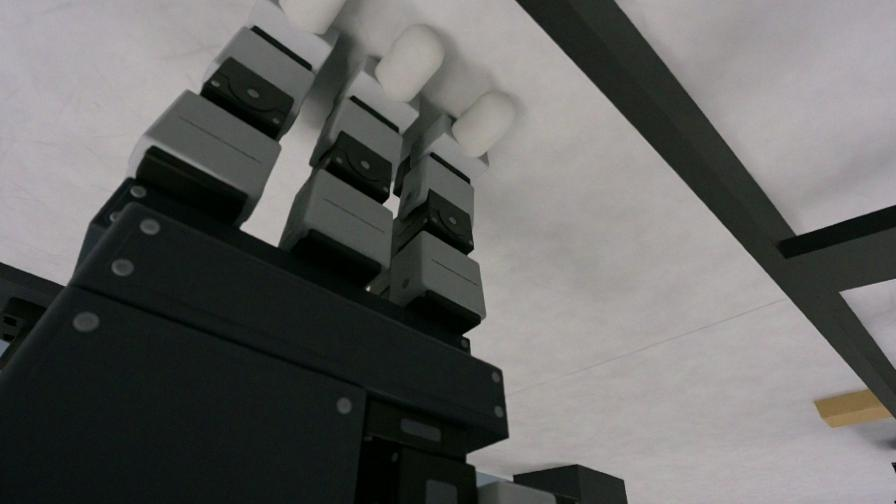

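>>> move(arm2={"target":[0.32,0.072,0.834,0,1,0,0],"speed":0.06})

>>> move(arm2={"target":[0.32,0.048,0.836,0,1,0,0],"speed":0.06}, cameras=["arm2_cam_wrist"])

Scene clock: 620.67 s.
Joint torques (N m): arm1=[1.67 -13.45 9.99 -0.02 0.07 0.2] | arm2=[0.03 -14.45 14.65 0.23 -0.01 0.06] | arm3=[1.38 -22.95 9.84 -0.49 -0.65 -0.16] | arm4=[-2.14 -11.87 7.34 0.98 -0.11 -0.02] | arm5=[0.03 -5.89 11.34 0.17 0.47 0.11] | arm6=[0.91 -7.41 13.96 -0.1 0.28 0.12] | arm7=[-1.14 -15.56 4.7 0.94 0.62 -0.19] | arm8=[0.73 -15.21 13.71 -0.35 0.16 -0.02]
Motor temperatures (°C): arm1=[34 37 48 29 30 30] | arm2=[35 35 44 33 30 33] | arm3=[35 43 51 31 34 31] | arm4=[32 41 51 32 29 32] | arm5=[32 32 58 28 33 28] | arm6=[30 33 53 29 30 30] | arm7=[36 37 36 30 33 29] | arm8=[33 40 55 31 29 29]
Heat: arm1: hottest joint3_rad 48 °C; arm2: hottest joint3_rad 44 °C; arm3: hottest joint3_rad 51 °C; arm4: hottest joint3_rad 51 °C; arm5: hottest joint3_rad 58 °C; arm6: hottest joint3_rad 53 °C; arm7: hottest joint2_rad 37 °C; arm8: hottest joint3_rad 55 °C.
move: arm2 off_target
Joint velocities: within noise
arm1, arm3, arm4, arm5, arm6, arm7, arm8: as last shown
arm2.joint_positions: joint1_rad=-0.153 joint2_rad=+1.744 joint3_rad=+1.297 joint4_rad=-1.178 joint5_rad=+0.003 joint6_rad=-0.178 hand_index_mcp=+0.804 hand_index_abd=-0.001 hand_index_pip=+0.439 hand_index_dip=-0.513 hand_middle_mcp=+0.804 hand_middle_abd=+0.000 hand_middle_pip=+0.439 hand_middle_dip=-0.512 hand_ring_mcp=+0.804 hand_ring_abd=+0.001 hand_ring_pip=+0.439 hand_ring_dip=-0.513 hand_thumb_cmc=+0.714 hand_thumb_axl=+0.677 hand_thumb_mcp=+0.223 hand_thumb_ipl=+0.168 hand_current_limit=+0.750 hand_speed=-0.600
arm2.joint_status: not commanded
arm2.hand_state: goal,goal,goal,goal,goal,goal,goal,goal,goal,goal,goal,goal,goal,goal,goal,goal
arm2.index_mcp_current_ma: 0
arm2.index_abd_current_ma: 0
arm2.index_pip_current_ma: 2
arm2.index_dip_current_ma: -2
arm2.middle_mcp_current_ma: 0
arm2.middle_abd_current_ma: 0
arm2.middle_pip_current_ma: 2
arm2.middle_dip_current_ma: -2
arm2.ring_mcp_current_ma: 0
arm2.ring_abd_current_ma: 0
arm2.ring_pip_current_ma: 2
arm2.ring_dip_current_ma: -2
arm2.thumb_cmc_current_ma: 0
arm2.thumb_axl_current_ma: 0
arm2.thumb_mcp_current_ma: -3
arm2.thumb_ipl_current_ma: 0
arm2.hand_goal_index_mcp: 0.804
arm2.hand_goal_index_abd: 0.000
arm2.hand_goal_index_pip: 0.436
arm2.hand_goal_index_dip: -0.510
arm2.hand_goal_middle_mcp: 0.804
arm2.hand_goal_middle_abd: 0.000
arm2.hand_goal_middle_pip: 0.436
arm2.hand_goal_middle_dip: -0.510
arm2.hand_goal_ring_mcp: 0.804
arm2.hand_goal_ring_abd: 0.000
arm2.hand_goal_ring_pip: 0.436
arm2.hand_goal_ring_dip: -0.510
arm2.hand_goal_thumb_cmc: 0.714
arm2.hand_goal_thumb_axl: 0.678
arm2.hand_goal_thumb_mcp: 0.226
arm2.hand_goal_thumb_ipl: 0.168
arm2.hand: x=+0.3205 y=+0.0971 z=+0.8154 quat_wxyz=(-0.020, +1.000, +0.001, +0.003) (m; scene frame)
arm2.hand_target: x=+0.3203 y=+0.0735 z=+0.8345 quat_wxyz=(+0.001, +1.000, +0.000, +0.000) (m; scene frame)
arm2.hand_status: off_target (0.031 m and 2.3 deg from the pose sent, 0.061 m and 3.3 deg at the start)
pictures: none

Scene clock: 621.77 s.
Joint torques (N m): arm1=[1.61 -13.16 10.06 -0.03 0.06 0.2] | arm2=[0.03 -15.09 14.86 0.02 0.01 0.07] | arm3=[1.26 -22.89 9.81 -0.5 -0.66 -0.17] | arm4=[-2.08 -11.87 7.32 0.99 -0.11 -0.02] | arm5=[0.5 -5.77 11.69 0.27 0.41 0.15] | arm6=[0.91 -7.41 13.97 -0.1 0.29 0.11] | arm7=[-1.08 -15.33 4.68 0.94 0.62 -0.19] | arm8=[0.79 -14.92 13.91 -0.38 0.19 -0.02]
Motor temperatures (°C): arm1=[34 37 48 29 30 30] | arm2=[35 35 44 33 29 33] | arm3=[35 43 51 31 34 31] | arm4=[32 41 51 32 29 32] | arm5=[32 32 58 28 33 28] | arm6=[30 33 53 29 30 30] | arm7=[36 37 36 30 33 29] | arm8=[33 40 55 31 29 29]
Heat: arm1: hottest joint3_rad 48 °C; arm2: hottest joint3_rad 44 °C; arm3: hottest joint3_rad 51 °C; arm4: hottest joint3_rad 51 °C; arm5: hottest joint3_rad 58 °C; arm6: hottest joint3_rad 53 °C; arm7: hottest joint2_rad 37 °C; arm8: hottest joint3_rad 55 °C.
move: arm2 off_target
Joint velocities: within noise
arm1, arm3, arm4, arm5, arm6, arm7, arm8: as last shown
arm2.joint_positions: joint1_rad=-0.146 joint2_rad=+1.799 joint3_rad=+1.379 joint4_rad=-1.206 joint5_rad=+0.003 joint6_rad=-0.170 hand_index_mcp=+0.804 hand_index_abd=-0.001 hand_index_pip=+0.439 hand_index_dip=-0.513 hand_middle_mcp=+0.804 hand_middle_abd=+0.000 hand_middle_pip=+0.439 hand_middle_dip=-0.512 hand_ring_mcp=+0.804 hand_ring_abd=+0.001 hand_ring_pip=+0.439 hand_ring_dip=-0.513 hand_thumb_cmc=+0.714 hand_thumb_axl=+0.677 hand_thumb_mcp=+0.223 hand_thumb_ipl=+0.168 hand_current_limit=+0.750 hand_speed=-0.600
arm2.joint_status: not commanded
arm2.hand_state: goal,goal,goal,goal,goal,goal,goal,goal,goal,goal,goal,goal,goal,goal,goal,goal
arm2.index_mcp_current_ma: 0
arm2.index_abd_current_ma: 0
arm2.index_pip_current_ma: 2
arm2.index_dip_current_ma: -2
arm2.middle_mcp_current_ma: 0
arm2.middle_abd_current_ma: 0
arm2.middle_pip_current_ma: 2
arm2.middle_dip_current_ma: -2
arm2.ring_mcp_current_ma: 0
arm2.ring_abd_current_ma: 0
arm2.ring_pip_current_ma: 2
arm2.ring_dip_current_ma: -2
arm2.thumb_cmc_current_ma: 0
arm2.thumb_axl_current_ma: 0
arm2.thumb_mcp_current_ma: -3
arm2.thumb_ipl_current_ma: 0
arm2.hand_goal_index_mcp: 0.804
arm2.hand_goal_index_abd: 0.000
arm2.hand_goal_index_pip: 0.436
arm2.hand_goal_index_dip: -0.510
arm2.hand_goal_middle_mcp: 0.804
arm2.hand_goal_middle_abd: 0.000
arm2.hand_goal_middle_pip: 0.436
arm2.hand_goal_middle_dip: -0.510
arm2.hand_goal_ring_mcp: 0.804
arm2.hand_goal_ring_abd: 0.000
arm2.hand_goal_ring_pip: 0.436
arm2.hand_goal_ring_dip: -0.510
arm2.hand_goal_thumb_cmc: 0.714
arm2.hand_goal_thumb_axl: 0.678
arm2.hand_goal_thumb_mcp: 0.226
arm2.hand_goal_thumb_ipl: 0.168
arm2.hand: x=+0.3199 y=+0.0728 z=+0.8177 quat_wxyz=(-0.020, +1.000, +0.001, +0.002) (m; scene frame)
arm2.hand_target: x=+0.3203 y=+0.0495 z=+0.8363 quat_wxyz=(+0.001, +1.000, +0.000, +0.000) (m; scene frame)
arm2.hand_status: off_target (0.031 m and 2.3 deg from the pose sent, 0.053 m and 2.3 deg at the start)
pictures: arm2_cam_wrist
Images, in order (width x height): arm2_cam_wrist 896x504.

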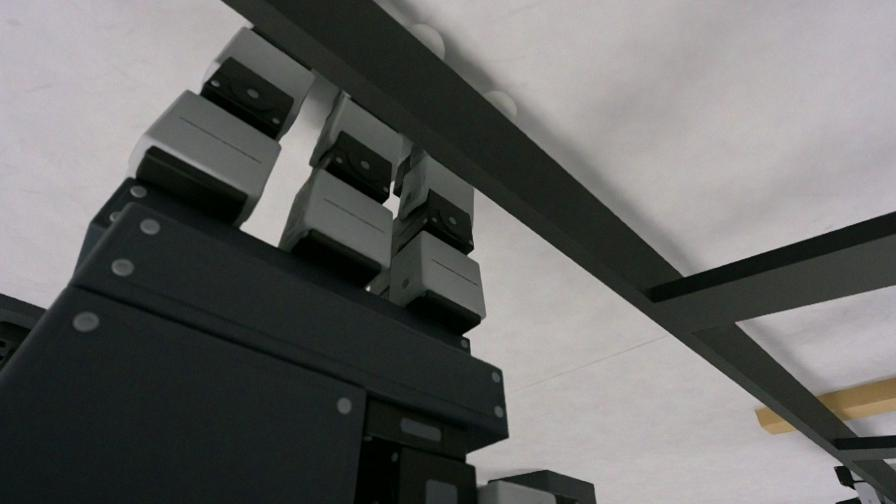

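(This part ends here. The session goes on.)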